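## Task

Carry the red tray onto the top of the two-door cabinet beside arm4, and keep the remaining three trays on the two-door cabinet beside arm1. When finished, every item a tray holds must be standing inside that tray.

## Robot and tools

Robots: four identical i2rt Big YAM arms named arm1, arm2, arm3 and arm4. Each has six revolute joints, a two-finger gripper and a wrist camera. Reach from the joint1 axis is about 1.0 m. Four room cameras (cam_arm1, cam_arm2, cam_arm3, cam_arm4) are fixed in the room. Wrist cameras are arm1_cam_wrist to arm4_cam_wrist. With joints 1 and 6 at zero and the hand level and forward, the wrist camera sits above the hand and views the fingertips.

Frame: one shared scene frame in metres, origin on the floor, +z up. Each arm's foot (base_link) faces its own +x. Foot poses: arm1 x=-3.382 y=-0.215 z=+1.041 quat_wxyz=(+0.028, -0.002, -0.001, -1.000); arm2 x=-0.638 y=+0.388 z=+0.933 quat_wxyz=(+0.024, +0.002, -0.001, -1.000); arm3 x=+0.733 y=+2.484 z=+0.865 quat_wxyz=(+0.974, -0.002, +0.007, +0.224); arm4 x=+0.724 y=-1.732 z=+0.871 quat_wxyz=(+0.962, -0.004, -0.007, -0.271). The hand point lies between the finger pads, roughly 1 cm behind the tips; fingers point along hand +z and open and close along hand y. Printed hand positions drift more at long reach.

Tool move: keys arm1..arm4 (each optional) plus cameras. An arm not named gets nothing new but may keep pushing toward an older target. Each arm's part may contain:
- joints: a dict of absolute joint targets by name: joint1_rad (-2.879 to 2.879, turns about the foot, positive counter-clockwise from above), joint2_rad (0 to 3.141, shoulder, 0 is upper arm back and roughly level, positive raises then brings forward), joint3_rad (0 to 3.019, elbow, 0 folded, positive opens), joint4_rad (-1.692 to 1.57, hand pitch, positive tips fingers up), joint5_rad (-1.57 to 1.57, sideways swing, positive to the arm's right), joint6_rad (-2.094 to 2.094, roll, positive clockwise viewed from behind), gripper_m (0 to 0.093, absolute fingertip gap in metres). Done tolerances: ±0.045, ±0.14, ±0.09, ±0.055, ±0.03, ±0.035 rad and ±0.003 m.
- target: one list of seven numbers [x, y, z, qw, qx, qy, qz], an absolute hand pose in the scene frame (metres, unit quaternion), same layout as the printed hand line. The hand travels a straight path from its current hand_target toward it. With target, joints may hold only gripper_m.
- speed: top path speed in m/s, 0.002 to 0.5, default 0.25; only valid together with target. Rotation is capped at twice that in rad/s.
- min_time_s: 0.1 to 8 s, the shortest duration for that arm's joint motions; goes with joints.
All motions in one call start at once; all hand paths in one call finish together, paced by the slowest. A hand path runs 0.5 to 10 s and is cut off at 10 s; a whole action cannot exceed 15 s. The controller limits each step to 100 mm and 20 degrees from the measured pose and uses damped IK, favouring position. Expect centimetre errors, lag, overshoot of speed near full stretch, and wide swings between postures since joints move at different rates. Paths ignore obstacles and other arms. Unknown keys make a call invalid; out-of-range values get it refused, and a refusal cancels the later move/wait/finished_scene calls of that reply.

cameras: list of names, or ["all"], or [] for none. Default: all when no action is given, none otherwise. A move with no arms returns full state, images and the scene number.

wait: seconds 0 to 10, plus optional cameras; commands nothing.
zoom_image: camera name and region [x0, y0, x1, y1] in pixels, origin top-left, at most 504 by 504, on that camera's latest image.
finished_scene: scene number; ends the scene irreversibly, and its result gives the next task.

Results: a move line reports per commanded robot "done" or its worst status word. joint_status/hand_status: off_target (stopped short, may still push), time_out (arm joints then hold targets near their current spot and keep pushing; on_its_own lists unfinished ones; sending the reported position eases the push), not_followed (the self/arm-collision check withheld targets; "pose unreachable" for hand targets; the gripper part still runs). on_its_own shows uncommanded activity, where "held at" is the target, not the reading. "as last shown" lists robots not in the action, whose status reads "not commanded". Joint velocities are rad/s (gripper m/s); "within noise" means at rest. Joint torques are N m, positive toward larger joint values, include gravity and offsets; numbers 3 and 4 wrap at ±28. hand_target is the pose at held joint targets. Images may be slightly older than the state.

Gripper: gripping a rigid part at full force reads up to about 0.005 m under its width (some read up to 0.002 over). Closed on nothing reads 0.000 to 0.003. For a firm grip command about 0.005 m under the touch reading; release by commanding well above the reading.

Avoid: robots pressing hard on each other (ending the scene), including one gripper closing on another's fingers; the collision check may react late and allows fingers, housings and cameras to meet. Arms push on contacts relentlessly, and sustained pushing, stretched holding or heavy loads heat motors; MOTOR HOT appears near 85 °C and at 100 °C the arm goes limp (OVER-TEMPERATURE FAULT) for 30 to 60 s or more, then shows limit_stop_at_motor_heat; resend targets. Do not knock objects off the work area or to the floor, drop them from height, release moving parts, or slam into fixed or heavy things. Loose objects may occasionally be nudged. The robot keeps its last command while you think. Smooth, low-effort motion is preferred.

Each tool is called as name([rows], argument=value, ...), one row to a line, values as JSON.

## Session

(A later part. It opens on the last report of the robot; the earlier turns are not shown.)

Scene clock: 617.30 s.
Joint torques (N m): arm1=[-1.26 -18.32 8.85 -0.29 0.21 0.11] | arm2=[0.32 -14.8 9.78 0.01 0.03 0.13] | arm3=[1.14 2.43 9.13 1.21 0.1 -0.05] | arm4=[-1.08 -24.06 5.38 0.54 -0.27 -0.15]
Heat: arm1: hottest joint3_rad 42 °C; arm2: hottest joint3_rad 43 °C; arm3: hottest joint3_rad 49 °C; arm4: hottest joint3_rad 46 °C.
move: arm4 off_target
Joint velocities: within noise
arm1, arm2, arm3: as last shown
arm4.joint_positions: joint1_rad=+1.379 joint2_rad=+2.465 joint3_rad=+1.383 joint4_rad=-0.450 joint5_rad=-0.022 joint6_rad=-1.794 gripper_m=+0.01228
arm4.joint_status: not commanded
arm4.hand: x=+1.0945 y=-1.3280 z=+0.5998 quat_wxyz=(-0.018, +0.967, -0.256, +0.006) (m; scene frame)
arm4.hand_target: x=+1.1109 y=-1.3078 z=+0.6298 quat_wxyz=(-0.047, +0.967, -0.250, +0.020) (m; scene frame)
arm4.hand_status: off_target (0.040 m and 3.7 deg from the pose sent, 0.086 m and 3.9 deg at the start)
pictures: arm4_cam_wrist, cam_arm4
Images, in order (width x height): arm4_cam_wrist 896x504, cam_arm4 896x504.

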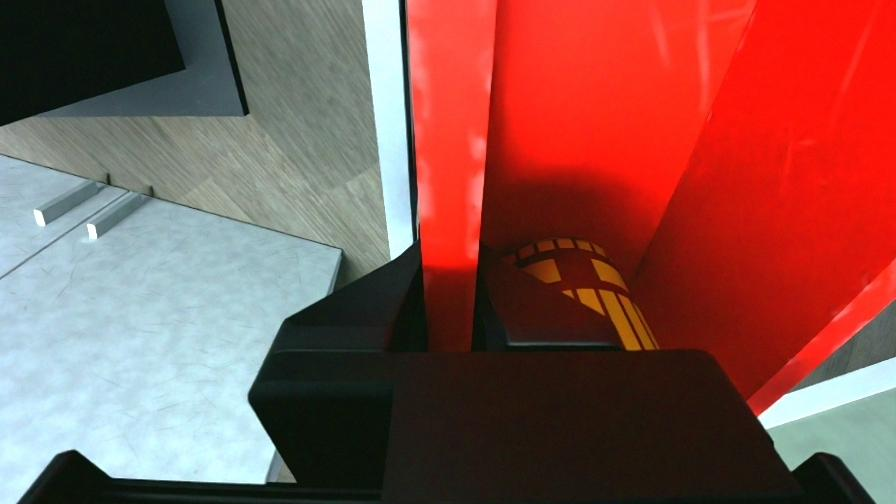

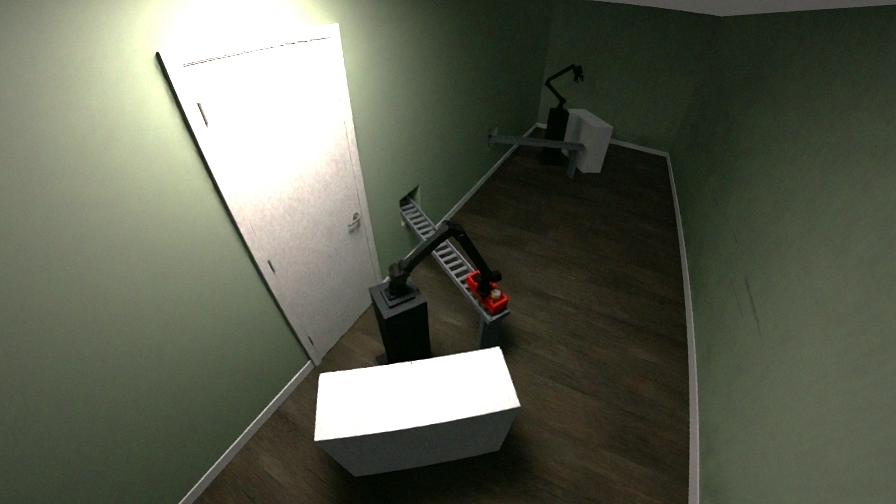

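move(arm4={"target": [1.1113, -1.3075, 1.02, -0.0465, 0.9681, -0.2504, 0.0198], "speed": 0.17}, cameras=["arm4_cam_wrist", "cam_arm4"])

zoom_image(camera="cam_arm4", region=[420, 190, 560, 320])

Scene clock: 628.83 s.
Joint torques (N m): arm1=[-1.44 -18.26 8.84 -0.25 0.21 0.09] | arm2=[0.5 -14.74 9.85 -0.08 0.04 0.11] | arm3=[1.08 2.67 9.17 1.21 0.1 -0.05] | arm4=[-1.79 -20.6 16.12 0.35 -0.24 -0.23]
Heat: arm1: hottest joint3_rad 42 °C; arm2: hottest joint3_rad 43 °C; arm3: hottest joint3_rad 49 °C; arm4: hottest joint3_rad 46 °C.
move: arm4 off_target
Joint velocities: within noise
arm1, arm2, arm3: as last shown
arm4.joint_positions: joint1_rad=+1.379 joint2_rad=+1.839 joint3_rad=+1.482 joint4_rad=-1.237 joint5_rad=-0.022 joint6_rad=-1.798 gripper_m=+0.01228
arm4.joint_status: not commanded
arm4.hand: x=+1.0846 y=-1.3303 z=+0.9662 quat_wxyz=(+0.010, +0.967, -0.254, -0.008) (m; scene frame)
arm4.hand_target: x=+1.1081 y=-1.3109 z=+1.0209 quat_wxyz=(-0.046, +0.967, -0.250, +0.021) (m; scene frame)
arm4.hand_status: off_target (0.064 m and 7.2 deg from the pose sent, 0.421 m and 3.7 deg at the start; pose on its path clipped on 15 of 96 steps)
pictures: arm4_cam_wrist, cam_arm4
Images, in order (width x height): arm4_cam_wrist 896x504, cam_arm4 896x504.

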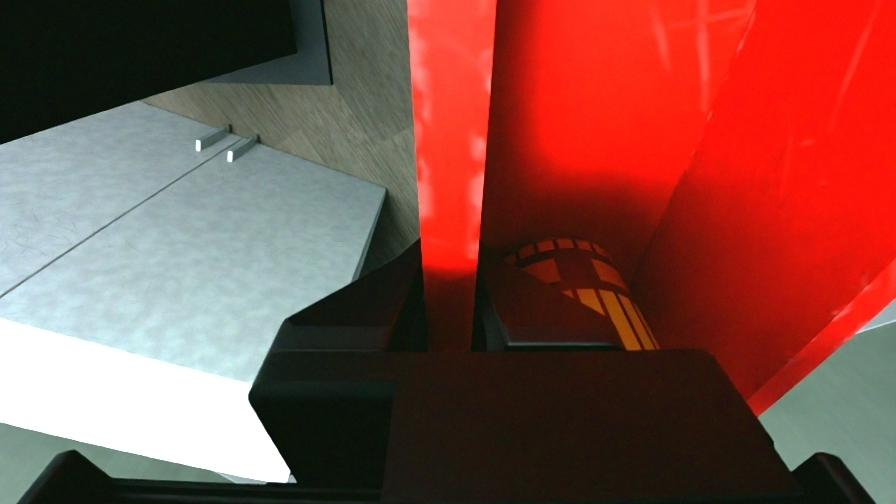

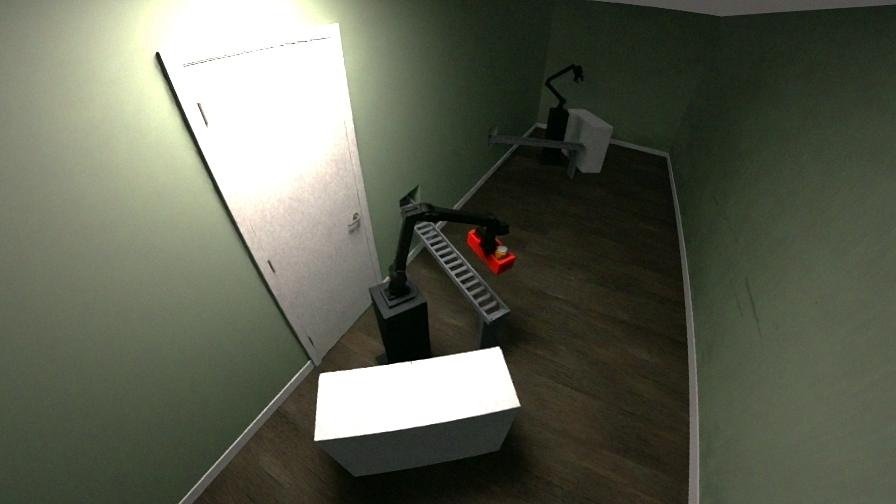

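Scaled by 3.600 from the camera's 896x504 image, which has a finer 1280x720 frame.

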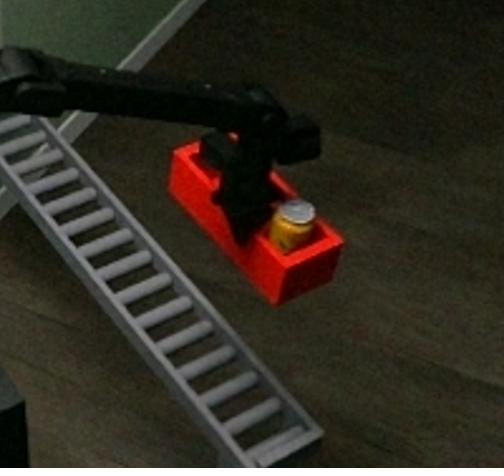

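move(arm4={"joints": {"joint1_rad": -0.44, "joint6_rad": -1.69}, "min_time_s": 4.5}, cameras=["arm4_cam_wrist", "cam_arm4"])

zoom_image(camera="cam_arm4", region=[300, 200, 560, 450])

Scene clock: 657.37 s.
Joint torques (N m): arm1=[-1.38 -18.37 8.84 -0.27 0.2 0.08] | arm2=[0.38 -14.68 9.81 -0.08 0.04 0.12] | arm3=[0.85 2.73 9.13 1.22 0.08 -0.05] | arm4=[-0.56 -20.07 15.95 0.24 -0.25 0.03]
Heat: arm1: hottest joint3_rad 42 °C; arm2: hottest joint3_rad 43 °C; arm3: hottest joint3_rad 49 °C; arm4: hottest joint3_rad 60 °C.
move: arm4 done
Joint velocities: within noise
arm1, arm2, arm3: as last shown
arm4.joint_positions: joint1_rad=-0.449 joint2_rad=+1.839 joint3_rad=+1.482 joint4_rad=-1.237 joint5_rad=-0.022 joint6_rad=-1.701 gripper_m=+0.01228
arm4.joint_status: all done
arm4.hand: x=+1.0177 y=-2.1824 z=+0.9757 quat_wxyz=(-0.011, +0.344, -0.939, -0.007) (m; scene frame)
arm4.hand_target: x=+1.0377 y=-2.2042 z=+1.0308 quat_wxyz=(-0.026, +0.343, -0.937, +0.055) (m; scene frame)
arm4.hand_status: not commanded
pictures: arm4_cam_wrist, cam_arm4
Images, in order (width x height): arm4_cam_wrist 896x504, cam_arm4 896x504.

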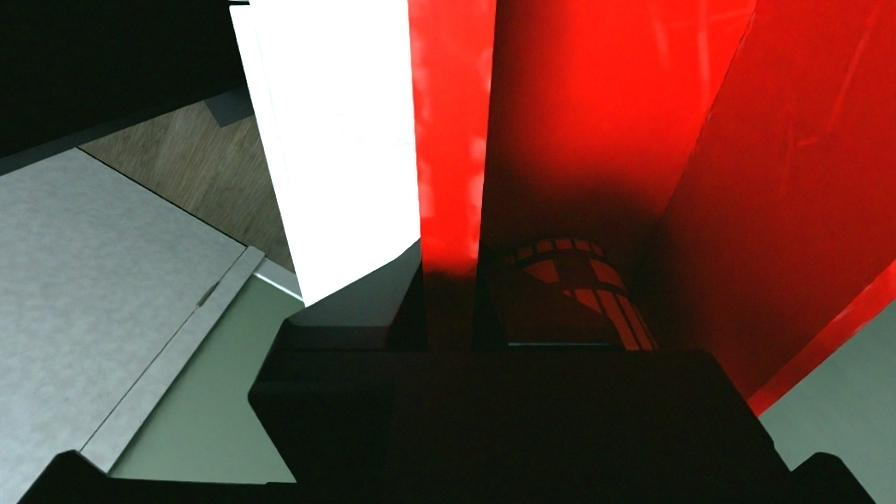

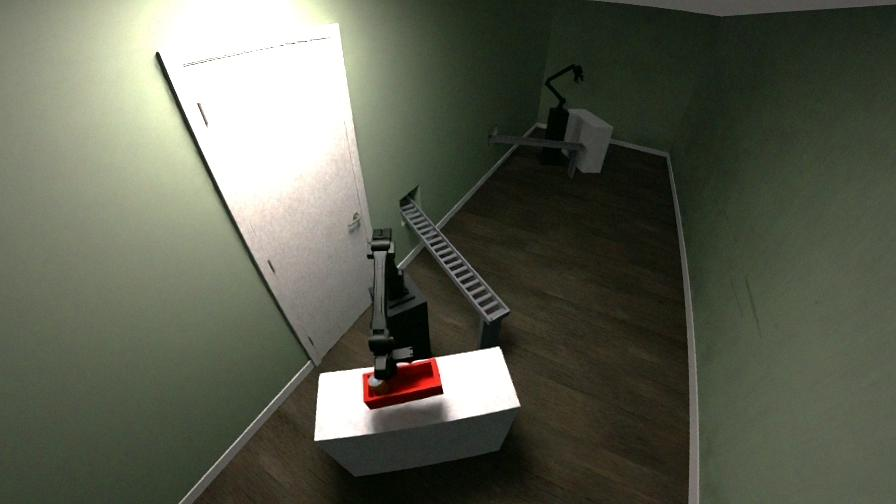

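Scaled by 1.938 from the camera's 896x504 image, which has a finer 1280x720 frame.

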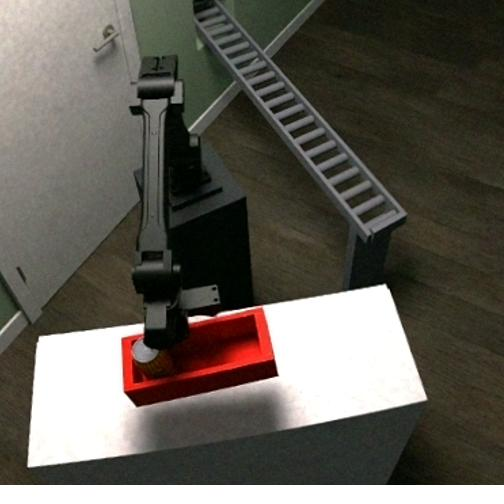

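zoom_image(camera="cam_arm4", region=[340, 330, 460, 430])

Scaled by 4.200 from the camera's 896x504 image, which has a finer 1280x720 frame.

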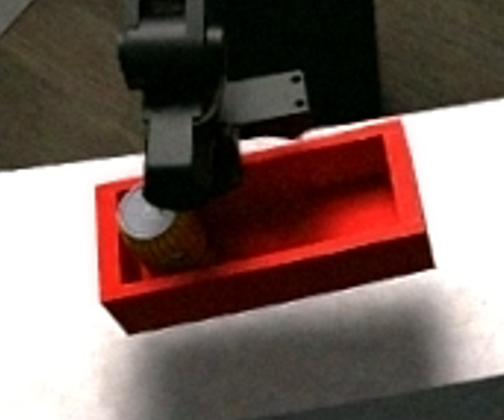

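move(arm4={"target": [0.987, -2.133, 0.95, -0.004, 0.3353, -0.9389, 0.078], "speed": 0.12}, cameras=["arm4_cam_wrist", "cam_arm4"])

zoom_image(camera="cam_arm4", region=[310, 310, 530, 450])

Scene clock: 681.70 s.
Joint torques (N m): arm1=[-1.32 -18.32 8.85 -0.27 0.19 0.1] | arm2=[0.5 -14.68 9.85 -0.12 0.03 0.13] | arm3=[1.08 2.43 9.14 1.17 0.07 -0.06] | arm4=[0.26 -17.96 9.74 1.32 -0.01 0.11]
Heat: arm1: hottest joint3_rad 43 °C; arm2: hottest joint3_rad 43 °C; arm3: hottest joint3_rad 49 °C; arm4: hottest joint3_rad 65 °C.
move: arm4 off_target
Joint velocities: within noise
arm1, arm2, arm3: as last shown
arm4.joint_positions: joint1_rad=-0.438 joint2_rad=+1.688 joint3_rad=+1.104 joint4_rad=-0.944 joint5_rad=+0.028 joint6_rad=-1.681 gripper_m=+0.01228
arm4.joint_status: not commanded
arm4.hand: x=+0.9733 y=-2.1205 z=+0.9188 quat_wxyz=(+0.006, +0.339, -0.940, +0.032) (m; scene frame)
arm4.hand_target: x=+0.9865 y=-2.1321 z=+0.9501 quat_wxyz=(-0.005, +0.335, -0.939, +0.078) (m; scene frame)
arm4.hand_status: off_target (0.036 m and 5.5 deg from the pose sent, 0.064 m and 9.8 deg at the start)
pictures: arm4_cam_wrist, cam_arm4
Images, in order (width x height): arm4_cam_wrist 896x504, cam_arm4 896x504.

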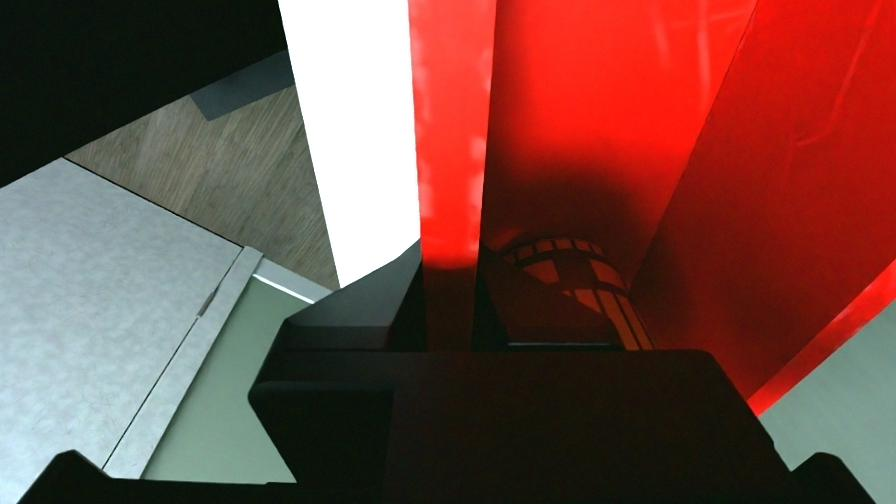

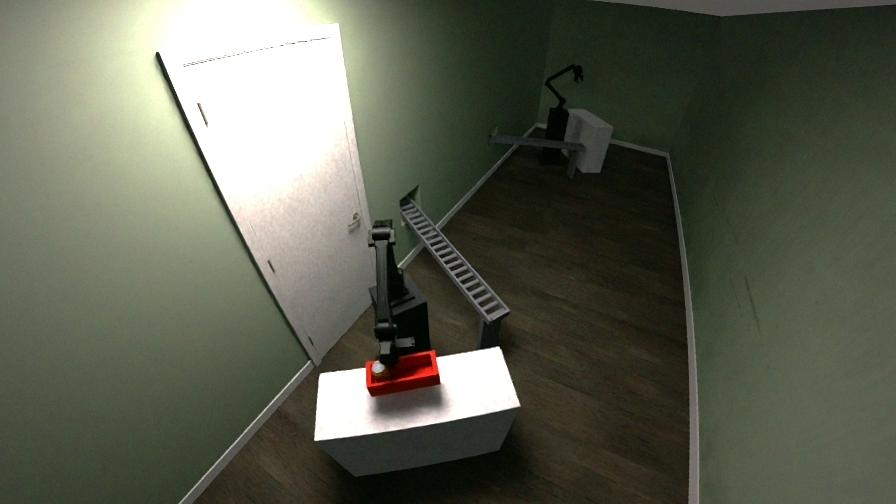

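Scaled by 2.291 from the camera's 896x504 image, which has a finer 1280x720 frame.

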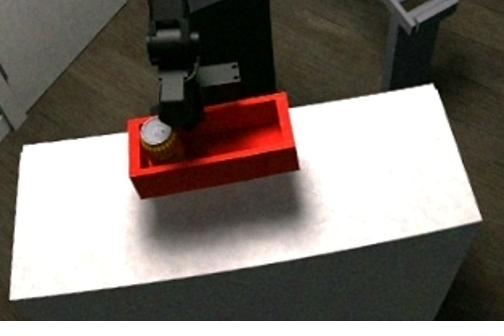

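move(arm4={"target": [0.987, -2.133, 0.898, 0.0019, 0.3356, -0.94, 0.0616], "speed": 0.08}, cameras=["arm4_cam_wrist", "cam_arm4"])

zoom_image(camera="cam_arm4", region=[340, 320, 460, 420])

Scene clock: 699.73 s.
Joint torques (N m): arm1=[-1.2 -18.37 8.92 -0.24 0.19 0.1] | arm2=[0.21 -14.56 9.85 -0.06 0.04 0.13] | arm3=[0.97 2.37 9.11 1.18 0.08 -0.06] | arm4=[-0.15 -16.32 9.31 1.4 -0.06 0.11]
Heat: arm1: hottest joint3_rad 43 °C; arm2: hottest joint3_rad 43 °C; arm3: hottest joint3_rad 49 °C; arm4: hottest joint3_rad 58 °C.
move: arm4 off_target
Joint velocities: within noise
arm1, arm2, arm3: as last shown
arm4.joint_positions: joint1_rad=-0.437 joint2_rad=+1.755 joint3_rad=+1.068 joint4_rad=-0.852 joint5_rad=+0.032 joint6_rad=-1.679 gripper_m=+0.01228
arm4.joint_status: not commanded
arm4.hand: x=+0.9728 y=-2.1200 z=+0.8788 quat_wxyz=(+0.009, +0.339, -0.940, +0.027) (m; scene frame)
arm4.hand_target: x=+0.9866 y=-2.1324 z=+0.8984 quat_wxyz=(+0.002, +0.336, -0.940, +0.061) (m; scene frame)
arm4.hand_status: off_target (0.027 m and 4.1 deg from the pose sent, 0.028 m and 3.5 deg at the start)
pictures: arm4_cam_wrist, cam_arm4
Images, in order (width x height): arm4_cam_wrist 896x504, cam_arm4 896x504.

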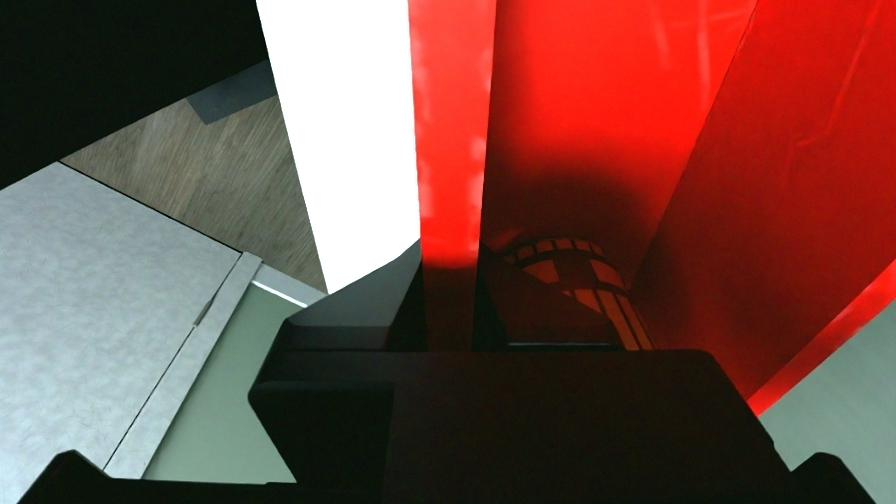

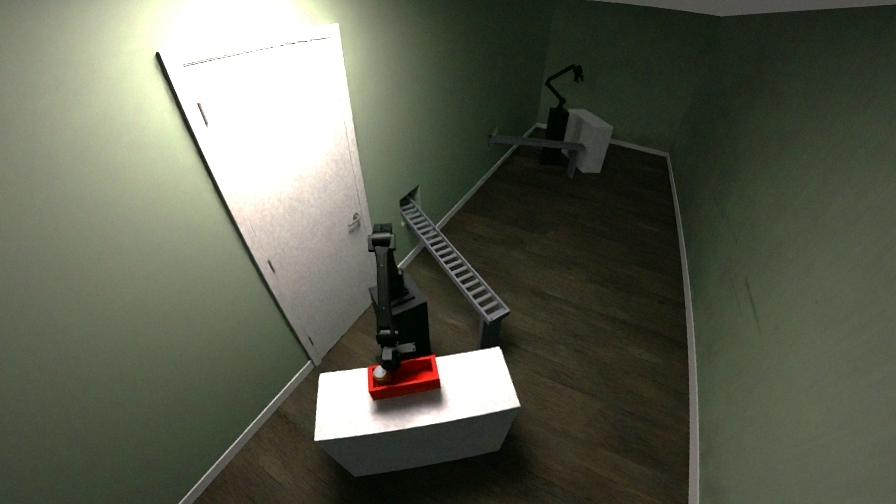

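Scaled by 4.200 from the camera's 896x504 image, which has a finer 1280x720 frame.

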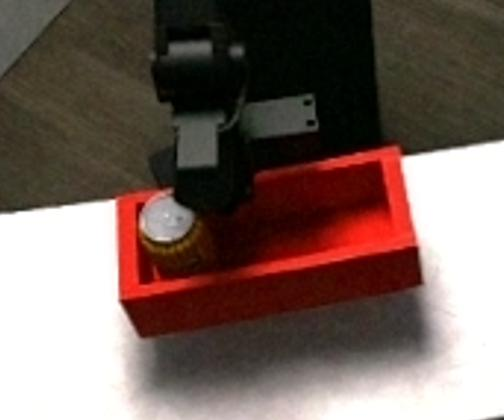

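move(arm4={"target": [0.987, -2.133, 0.858, 0.0019, 0.3356, -0.94, 0.0616], "speed": 0.04}, cameras=["arm4_cam_wrist", "cam_arm4"])

zoom_image(camera="cam_arm4", region=[340, 320, 460, 420])

Scene clock: 705.90 s.
Joint torques (N m): arm1=[-1.44 -18.49 8.84 -0.27 0.21 0.1] | arm2=[0.38 -14.68 9.88 -0.1 0.03 0.13] | arm3=[1.26 2.43 9.14 1.2 0.09 -0.05] | arm4=[0.38 -15.85 8.53 1.35 0.03 0.08]
Heat: arm1: hottest joint3_rad 43 °C; arm2: hottest joint3_rad 43 °C; arm3: hottest joint3_rad 49 °C; arm4: hottest joint3_rad 57 °C.
move: arm4 off_target
Joint velocities: within noise
arm1.joint_positions: joint1_rad=-1.593 joint2_rad=+1.887 joint3_rad=+1.463 joint4_rad=-1.084 joint5_rad=+0.003 joint6_rad=+1.567 gripper_m=+0.03789
arm1.joint_status: not commanded
arm1.hand: x=-3.4001 y=+0.3529 z=+1.1041 quat_wxyz=(-0.001, -0.018, +0.999, +0.030) (m; scene frame)
arm1.hand_target: x=-3.3970 y=+0.3646 z=+1.1100 quat_wxyz=(+0.000, -0.013, +0.999, +0.038) (m; scene frame)
arm1.hand_status: not commanded
arm2.joint_positions: joint1_rad=+0.938 joint2_rad=+1.895 joint3_rad=+1.225 joint4_rad=-0.833 joint5_rad=+0.004 joint6_rad=+1.487 gripper_m=+0.03795
arm2.joint_status: not commanded
arm2.hand: x=-0.9272 y=-0.0475 z=+0.9157 quat_wxyz=(-0.032, -0.968, +0.248, +0.011) (m; scene frame)
arm2.hand_target: x=-0.9334 y=-0.0548 z=+0.9201 quat_wxyz=(-0.036, -0.966, +0.254, +0.012) (m; scene frame)
arm2.hand_status: not commanded
arm3.joint_positions: joint1_rad=-0.423 joint2_rad=+0.637 joint3_rad=+1.333 joint4_rad=-1.526 joint5_rad=+0.222 joint6_rad=+0.654 gripper_m=+0.09396
arm3.joint_status: not commanded
arm3.hand: x=+0.9557 y=+2.4547 z=+1.3375 quat_wxyz=(-0.369, -0.322, -0.872, -0.018) (m; scene frame)
arm3.hand_target: x=+0.9552 y=+2.4547 z=+1.3503 quat_wxyz=(-0.382, -0.321, -0.866, -0.024) (m; scene frame)
arm3.hand_status: not commanded
arm4.joint_positions: joint1_rad=-0.437 joint2_rad=+1.816 joint3_rad=+1.038 joint4_rad=-0.749 joint5_rad=+0.032 joint6_rad=-1.679 gripper_m=+0.01228
arm4.joint_status: not commanded
arm4.hand: x=+0.9739 y=-2.1215 z=+0.8441 quat_wxyz=(+0.007, +0.339, -0.940, +0.033) (m; scene frame)
arm4.hand_target: x=+0.9867 y=-2.1326 z=+0.8583 quat_wxyz=(+0.002, +0.336, -0.940, +0.061) (m; scene frame)
arm4.hand_status: off_target (0.022 m and 3.4 deg from the pose sent, 0.028 m and 4.1 deg at the start)
pictures: arm4_cam_wrist, cam_arm4
Images, in order (width x height): arm4_cam_wrist 896x504, cam_arm4 896x504.

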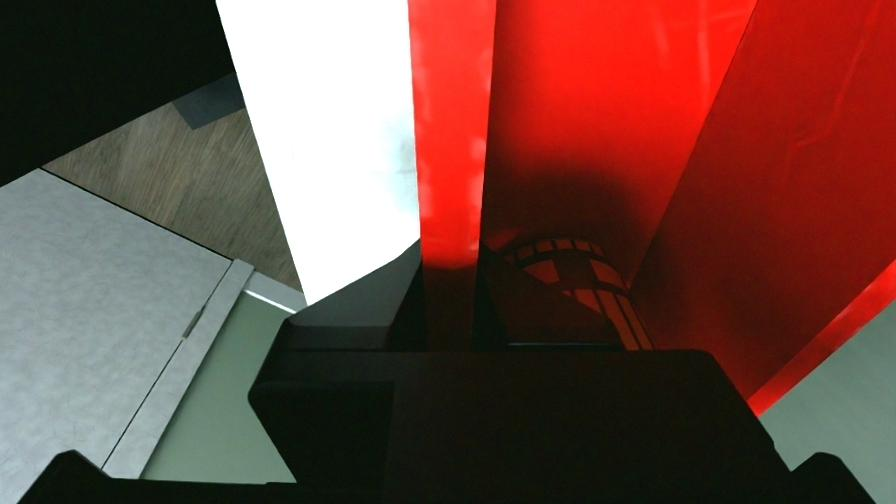

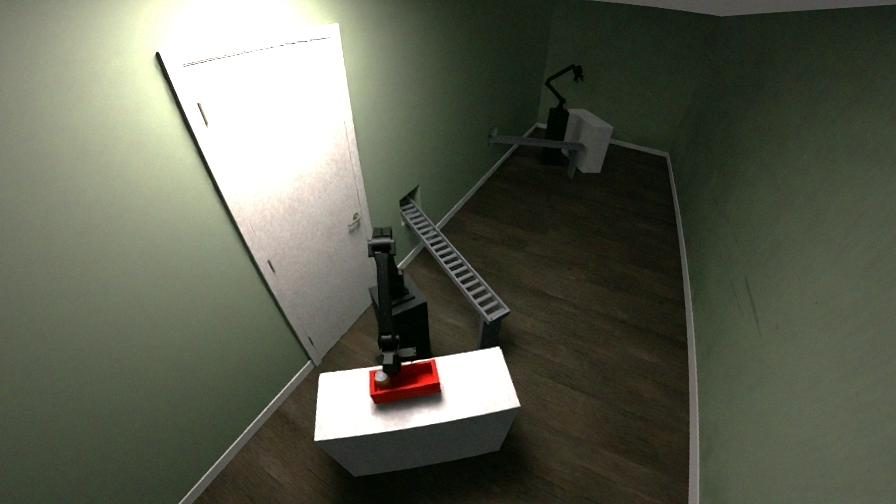

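Scaled by 4.200 from the camera's 896x504 image, which has a finer 1280x720 frame.

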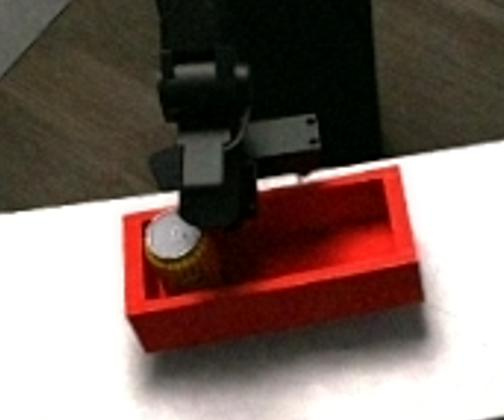

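move(arm4={"target": [0.987, -2.133, 0.838, 0.0019, 0.3356, -0.94, 0.0616], "speed": 0.03}, cameras=["arm4_cam_wrist", "cam_arm4"])

zoom_image(camera="cam_arm4", region=[340, 320, 460, 420])

Scene clock: 712.27 s.
Joint torques (N m): arm1=[-1.49 -18.37 8.87 -0.29 0.21 0.1] | arm2=[0.32 -14.62 9.83 -0.03 0.03 0.14] | arm3=[0.91 2.37 9.1 1.16 0.1 -0.05] | arm4=[-0.15 -15.62 8.12 1.52 -0.04 0.09]
Heat: arm1: hottest joint3_rad 43 °C; arm2: hottest joint3_rad 43 °C; arm3: hottest joint3_rad 49 °C; arm4: hottest joint3_rad 56 °C.
move: arm4 off_target
Joint velocities: within noise
arm1, arm2, arm3: as last shown
arm4.joint_positions: joint1_rad=-0.437 joint2_rad=+1.853 joint3_rad=+1.026 joint4_rad=-0.698 joint5_rad=+0.032 joint6_rad=-1.679 gripper_m=+0.01228
arm4.joint_status: not commanded
arm4.hand: x=+0.9739 y=-2.1213 z=+0.8245 quat_wxyz=(+0.007, +0.339, -0.940, +0.033) (m; scene frame)
arm4.hand_target: x=+0.9867 y=-2.1326 z=+0.8383 quat_wxyz=(+0.002, +0.336, -0.940, +0.061) (m; scene frame)
arm4.hand_status: off_target (0.022 m and 3.3 deg from the pose sent, 0.018 m and 3.4 deg at the start)
pictures: arm4_cam_wrist, cam_arm4
Images, in order (width x height): arm4_cam_wrist 896x504, cam_arm4 896x504.

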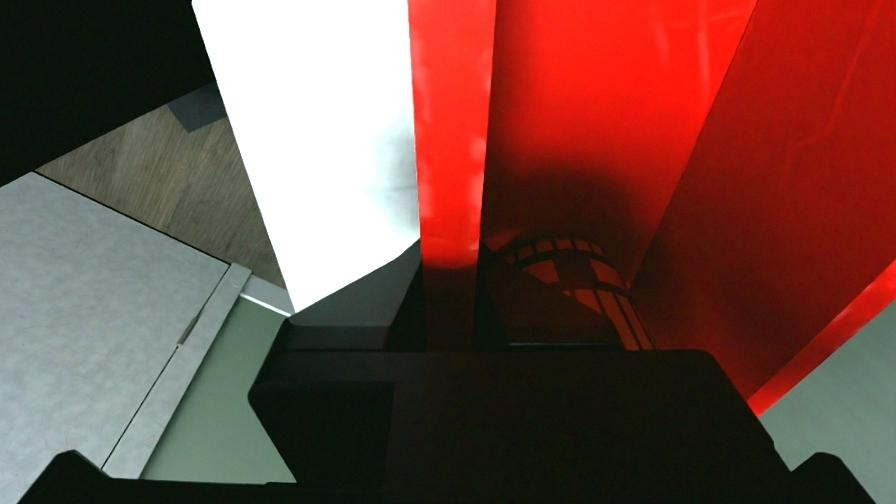

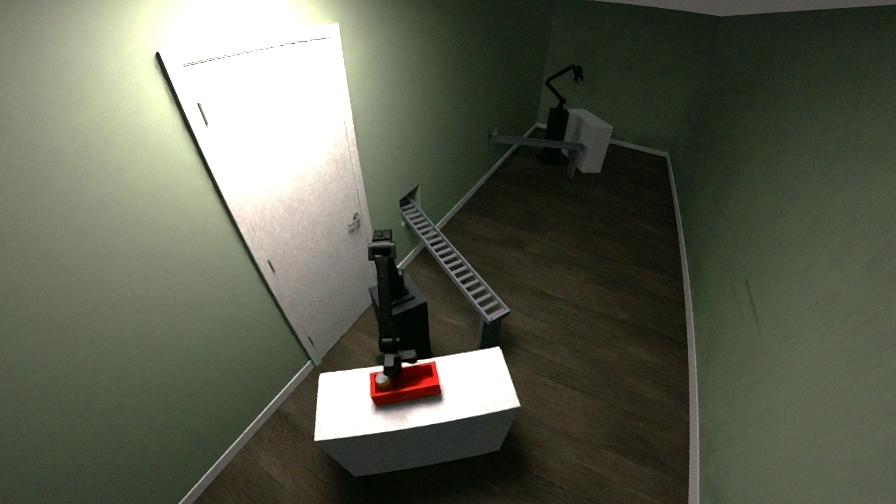

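Scaled by 4.200 from the camera's 896x504 image, which has a finer 1280x720 frame.

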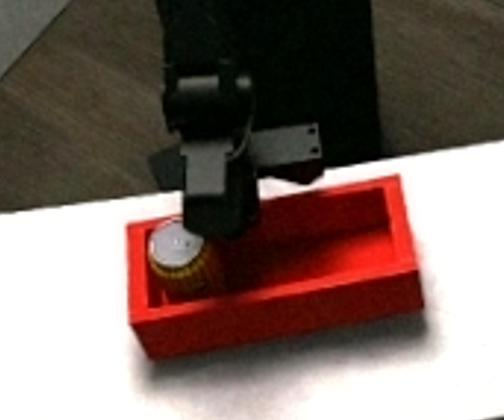

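move(arm4={"target": [0.987, -2.133, 0.82, 0.0019, 0.3356, -0.94, 0.0616], "speed": 0.03}, cameras=["arm4_cam_wrist", "cam_arm4"])

zoom_image(camera="cam_arm4", region=[340, 320, 460, 420])

Scene clock: 736.13 s.
Joint torques (N m): arm1=[-1.26 -18.32 8.88 -0.25 0.2 0.09] | arm2=[0.32 -14.68 9.85 -0.01 0.04 0.12] | arm3=[0.97 2.49 9.13 1.24 0.08 -0.07] | arm4=[0.09 -14.27 7.68 1.68 -0.31 0.05]
Heat: arm1: hottest joint3_rad 43 °C; arm2: hottest joint3_rad 43 °C; arm3: hottest joint3_rad 49 °C; arm4: hottest joint3_rad 51 °C.
move: arm4 off_target
Joint velocities: within noise
arm1, arm2, arm3: as last shown
arm4.joint_positions: joint1_rad=-0.435 joint2_rad=+1.872 joint3_rad=+1.022 joint4_rad=-0.656 joint5_rad=+0.040 joint6_rad=-1.677 gripper_m=+0.01228
arm4.joint_status: not commanded
arm4.hand: x=+0.9763 y=-2.1257 z=+0.8159 quat_wxyz=(+0.009, +0.338, -0.940, +0.044) (m; scene frame)
arm4.hand_target: x=+0.9869 y=-2.1328 z=+0.8203 quat_wxyz=(+0.002, +0.336, -0.940, +0.061) (m; scene frame)
arm4.hand_status: off_target (0.014 m and 2.2 deg from the pose sent, 0.018 m and 3.3 deg at the start)
pictures: arm4_cam_wrist, cam_arm4
Images, in order (width x height): arm4_cam_wrist 896x504, cam_arm4 896x504.

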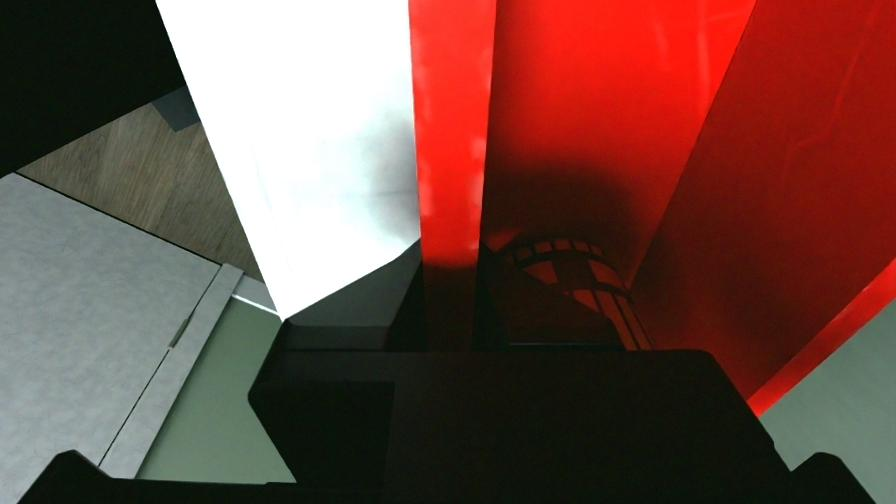

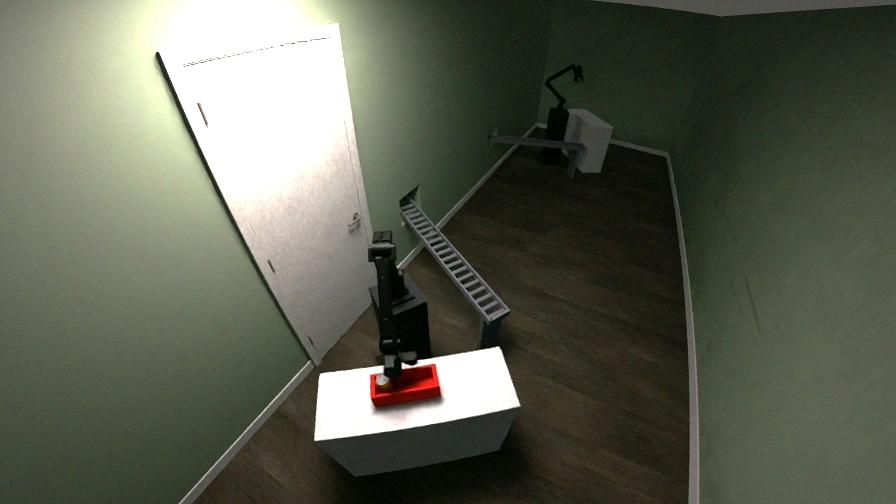

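Scaled by 4.200 from the camera's 896x504 image, which has a finer 1280x720 frame.

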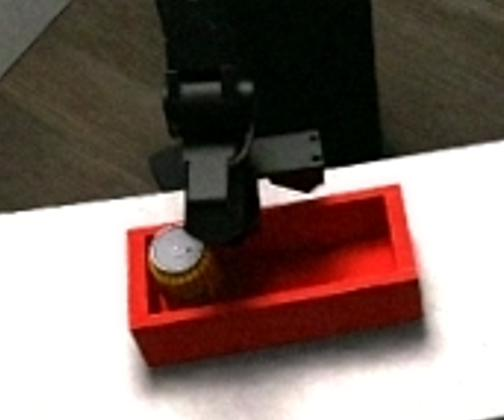

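move(arm4={"target": [0.987, -2.133, 0.812, 0.0047, 0.336, -0.9411, 0.0388], "speed": 0.04}, cameras=["arm4_cam_wrist", "cam_arm4"])

zoom_image(camera="cam_arm4", region=[340, 320, 460, 420])

Scene clock: 749.63 s.
Joint torques (N m): arm1=[-1.26 -18.32 8.9 -0.27 0.19 0.11] | arm2=[0.5 -14.68 9.78 -0.09 0.03 0.13] | arm3=[1.03 2.55 9.16 1.18 0.08 -0.04] | arm4=[0.09 -12.75 9.54 0.28 -0.52 0.06]
Heat: arm1: hottest joint3_rad 43 °C; arm2: hottest joint3_rad 43 °C; arm3: hottest joint3_rad 49 °C; arm4: hottest joint3_rad 50 °C.
move: arm4 off_target
Joint velocities: within noise
arm1, arm2, arm3: as last shown
arm4.joint_positions: joint1_rad=-0.434 joint2_rad=+1.884 joint3_rad=+1.027 joint4_rad=-0.664 joint5_rad=+0.040 joint6_rad=-1.677 gripper_m=+0.01228
arm4.joint_status: not commanded
arm4.hand: x=+0.9759 y=-2.1240 z=+0.8117 quat_wxyz=(+0.011, +0.339, -0.940, +0.036) (m; scene frame)
arm4.hand_target: x=+0.9869 y=-2.1326 z=+0.8122 quat_wxyz=(+0.005, +0.336, -0.941, +0.039) (m; scene frame)
arm4.hand_status: off_target (0.014 m and 0.8 deg from the pose sent, 0.014 m and 0.7 deg at the start)
pictures: arm4_cam_wrist, cam_arm4
Images, in order (width x height): arm4_cam_wrist 896x504, cam_arm4 896x504.

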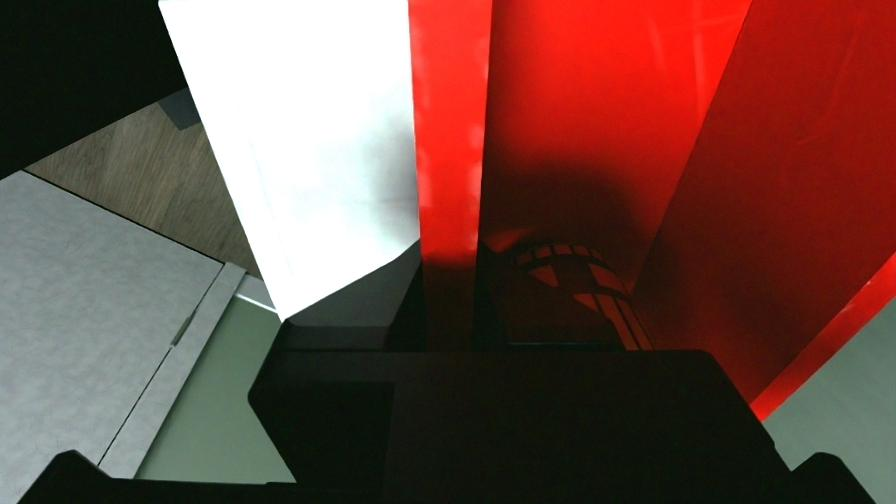

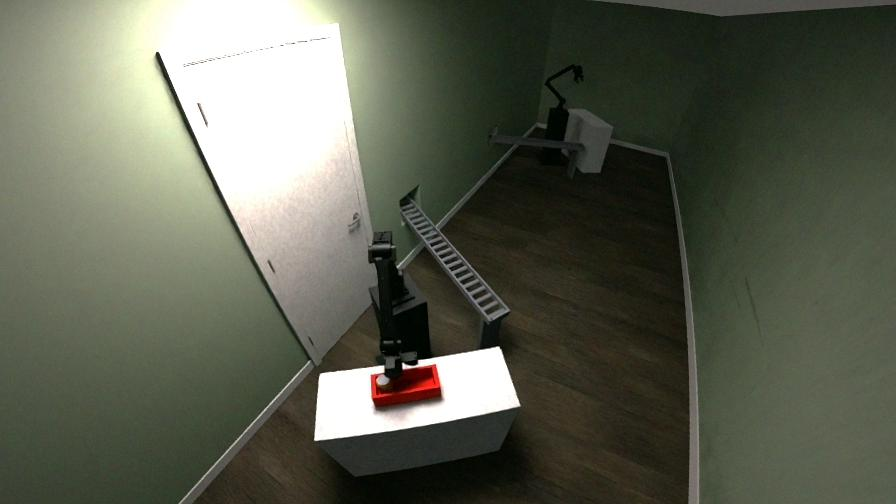

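Scaled by 4.200 from the camera's 896x504 image, which has a finer 1280x720 frame.

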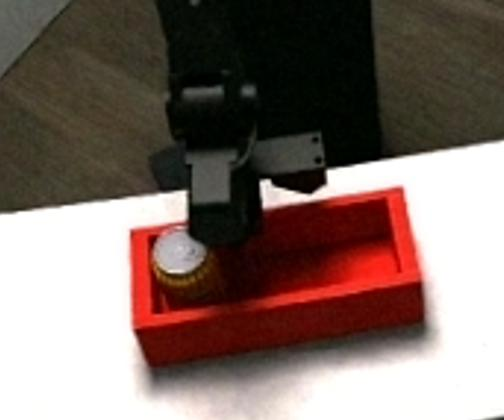

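move(arm4={"joints": {"gripper_m": 0.042}}, cameras=["arm4_cam_wrist", "cam_arm4"])

zoom_image(camera="cam_arm4", region=[340, 320, 460, 420])

Scene clock: 761.53 s.
Joint torques (N m): arm1=[-1.14 -18.37 8.87 -0.28 0.2 0.1] | arm2=[0.26 -14.56 9.84 -0.06 0.03 0.13] | arm3=[1.08 2.37 9.18 1.24 0.08 -0.07] | arm4=[0.15 -13.1 9.66 0.43 -0.21 0.06]
Heat: arm1: hottest joint3_rad 43 °C; arm2: hottest joint3_rad 43 °C; arm3: hottest joint3_rad 49 °C; arm4: hottest joint3_rad 49 °C.
move: arm4 done
Joint velocities: within noise
arm1, arm2, arm3: as last shown
arm4.joint_positions: joint1_rad=-0.434 joint2_rad=+1.885 joint3_rad=+1.027 joint4_rad=-0.665 joint5_rad=+0.031 joint6_rad=-1.676 gripper_m=+0.04186
arm4.joint_status: all done
arm4.hand: x=+0.9772 y=-2.1230 z=+0.8115 quat_wxyz=(+0.006, +0.339, -0.940, +0.034) (m; scene frame)
arm4.hand_target: x=+0.9869 y=-2.1327 z=+0.8123 quat_wxyz=(+0.005, +0.336, -0.941, +0.039) (m; scene frame)
arm4.hand_status: not commanded
pictures: arm4_cam_wrist, cam_arm4
Images, in order (width x height): arm4_cam_wrist 896x504, cam_arm4 896x504.

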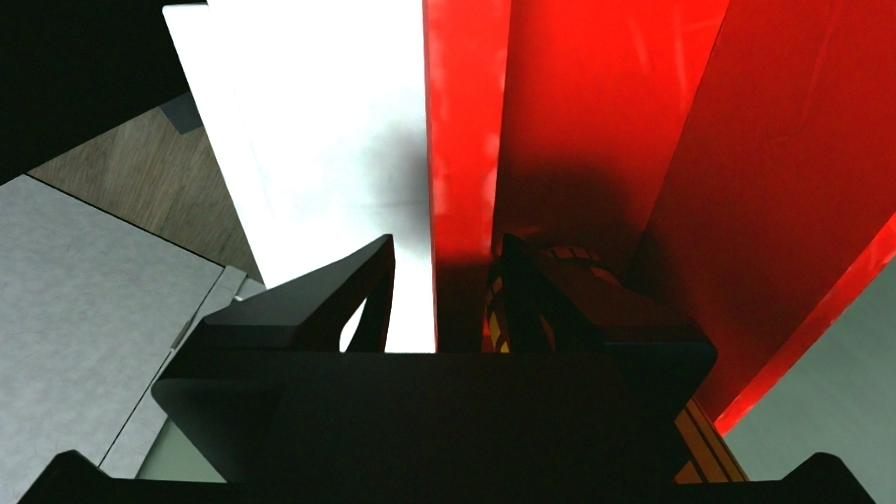

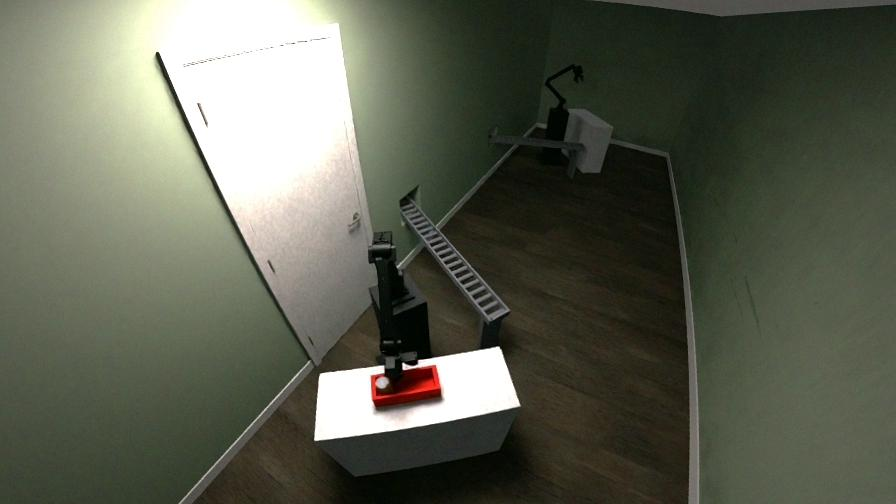

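Scaled by 4.200 from the camera's 896x504 image, which has a finer 1280x720 frame.

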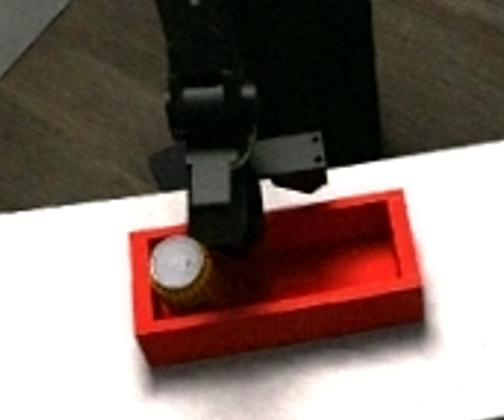

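move(arm4={"target": [0.987, -2.133, 0.96, 0.0047, 0.336, -0.9411, 0.0388], "speed": 0.12, "joints": {"gripper_m": 0.055}}, cameras=["arm4_cam_wrist", "cam_arm4", "cam_arm1"])

zoom_image(camera="cam_arm4", region=[340, 320, 460, 420])

Scene clock: 770.57 s.
Joint torques (N m): arm1=[-1.26 -18.49 8.84 -0.31 0.2 0.1] | arm2=[0.56 -14.8 9.78 -0.06 0.04 0.12] | arm3=[1.03 2.49 9.11 1.24 0.08 -0.05] | arm4=[0.38 -14.1 12.29 0.03 -0.15 0.03]
Heat: arm1: hottest joint3_rad 43 °C; arm2: hottest joint3_rad 43 °C; arm3: hottest joint3_rad 49 °C; arm4: hottest joint3_rad 50 °C.
move: arm4 off_target
Joint velocities: within noise
arm1, arm2, arm3: as last shown
arm4.joint_positions: joint1_rad=-0.434 joint2_rad=+1.668 joint3_rad=+1.155 joint4_rad=-1.038 joint5_rad=+0.030 joint6_rad=-1.676 gripper_m=+0.05491
arm4.joint_status: all done
arm4.hand: x=+0.9751 y=-2.1202 z=+0.9436 quat_wxyz=(+0.009, +0.339, -0.940, +0.020) (m; scene frame)
arm4.hand_target: x=+0.9866 y=-2.1323 z=+0.9601 quat_wxyz=(+0.004, +0.336, -0.941, +0.039) (m; scene frame)
arm4.hand_status: off_target (0.024 m and 2.2 deg from the pose sent, 0.149 m and 0.6 deg at the start)
pictures: arm4_cam_wrist, cam_arm1, cam_arm4
Images, in order (width x height): arm4_cam_wrist 896x504, cam_arm1 896x504, cam_arm4 896x504.

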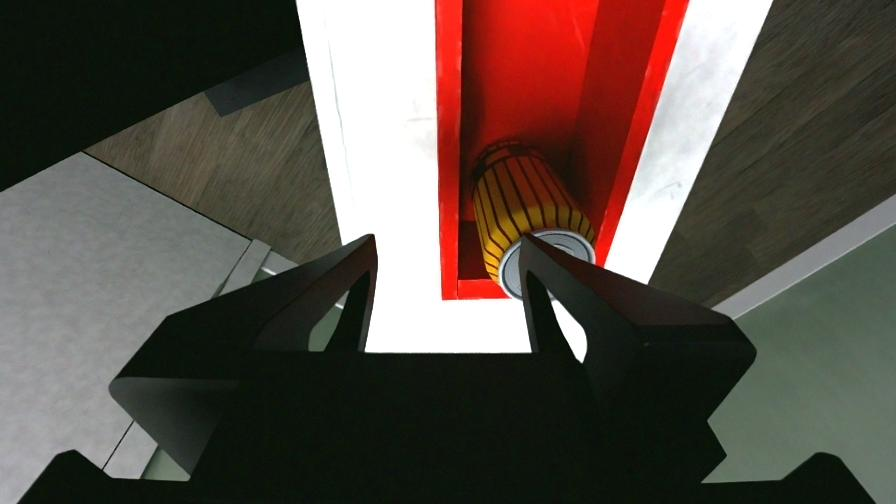

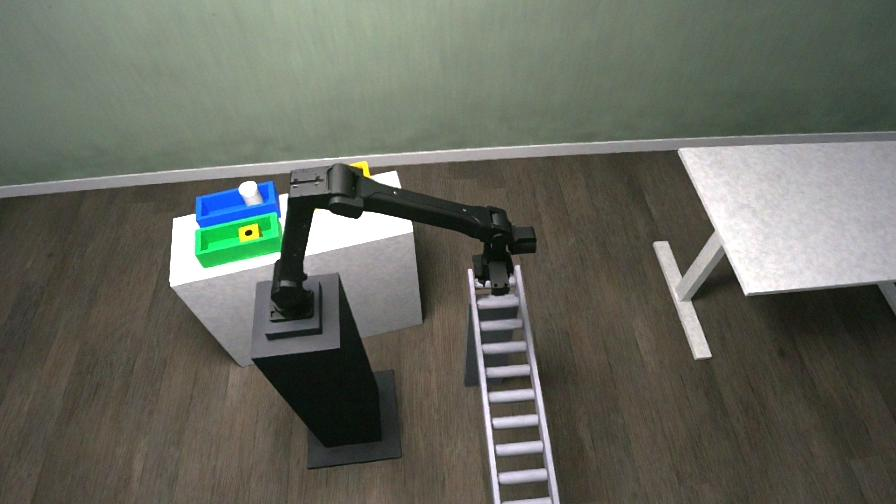

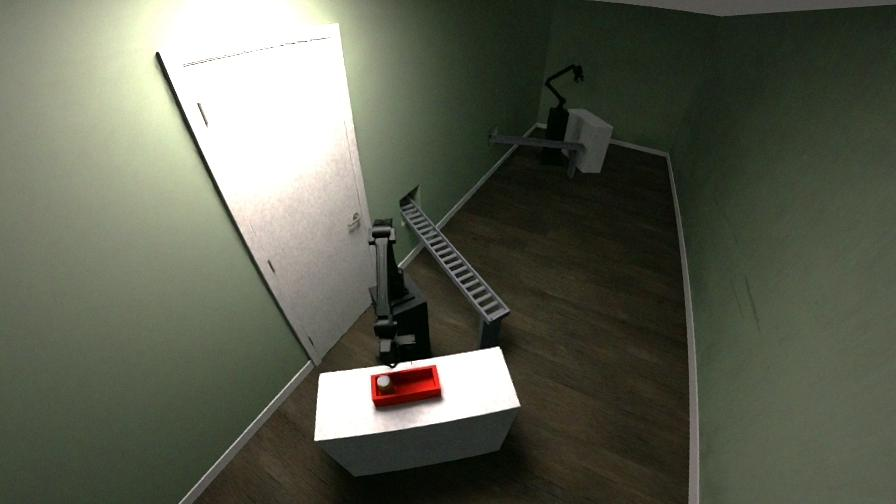

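Scaled by 4.200 from the camera's 896x504 image, which has a finer 1280x720 frame.

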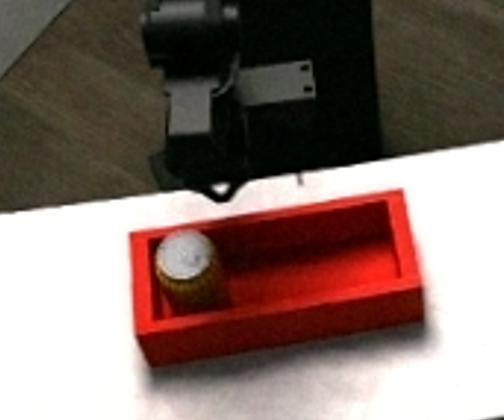

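zoom_image(camera="cam_arm1", region=[170, 140, 430, 290])

Scaled by 1.938 from the camera's 896x504 image, which has a finer 1280x720 frame.

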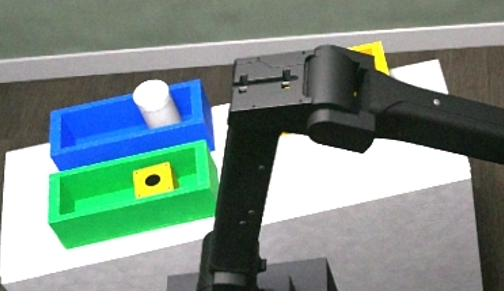

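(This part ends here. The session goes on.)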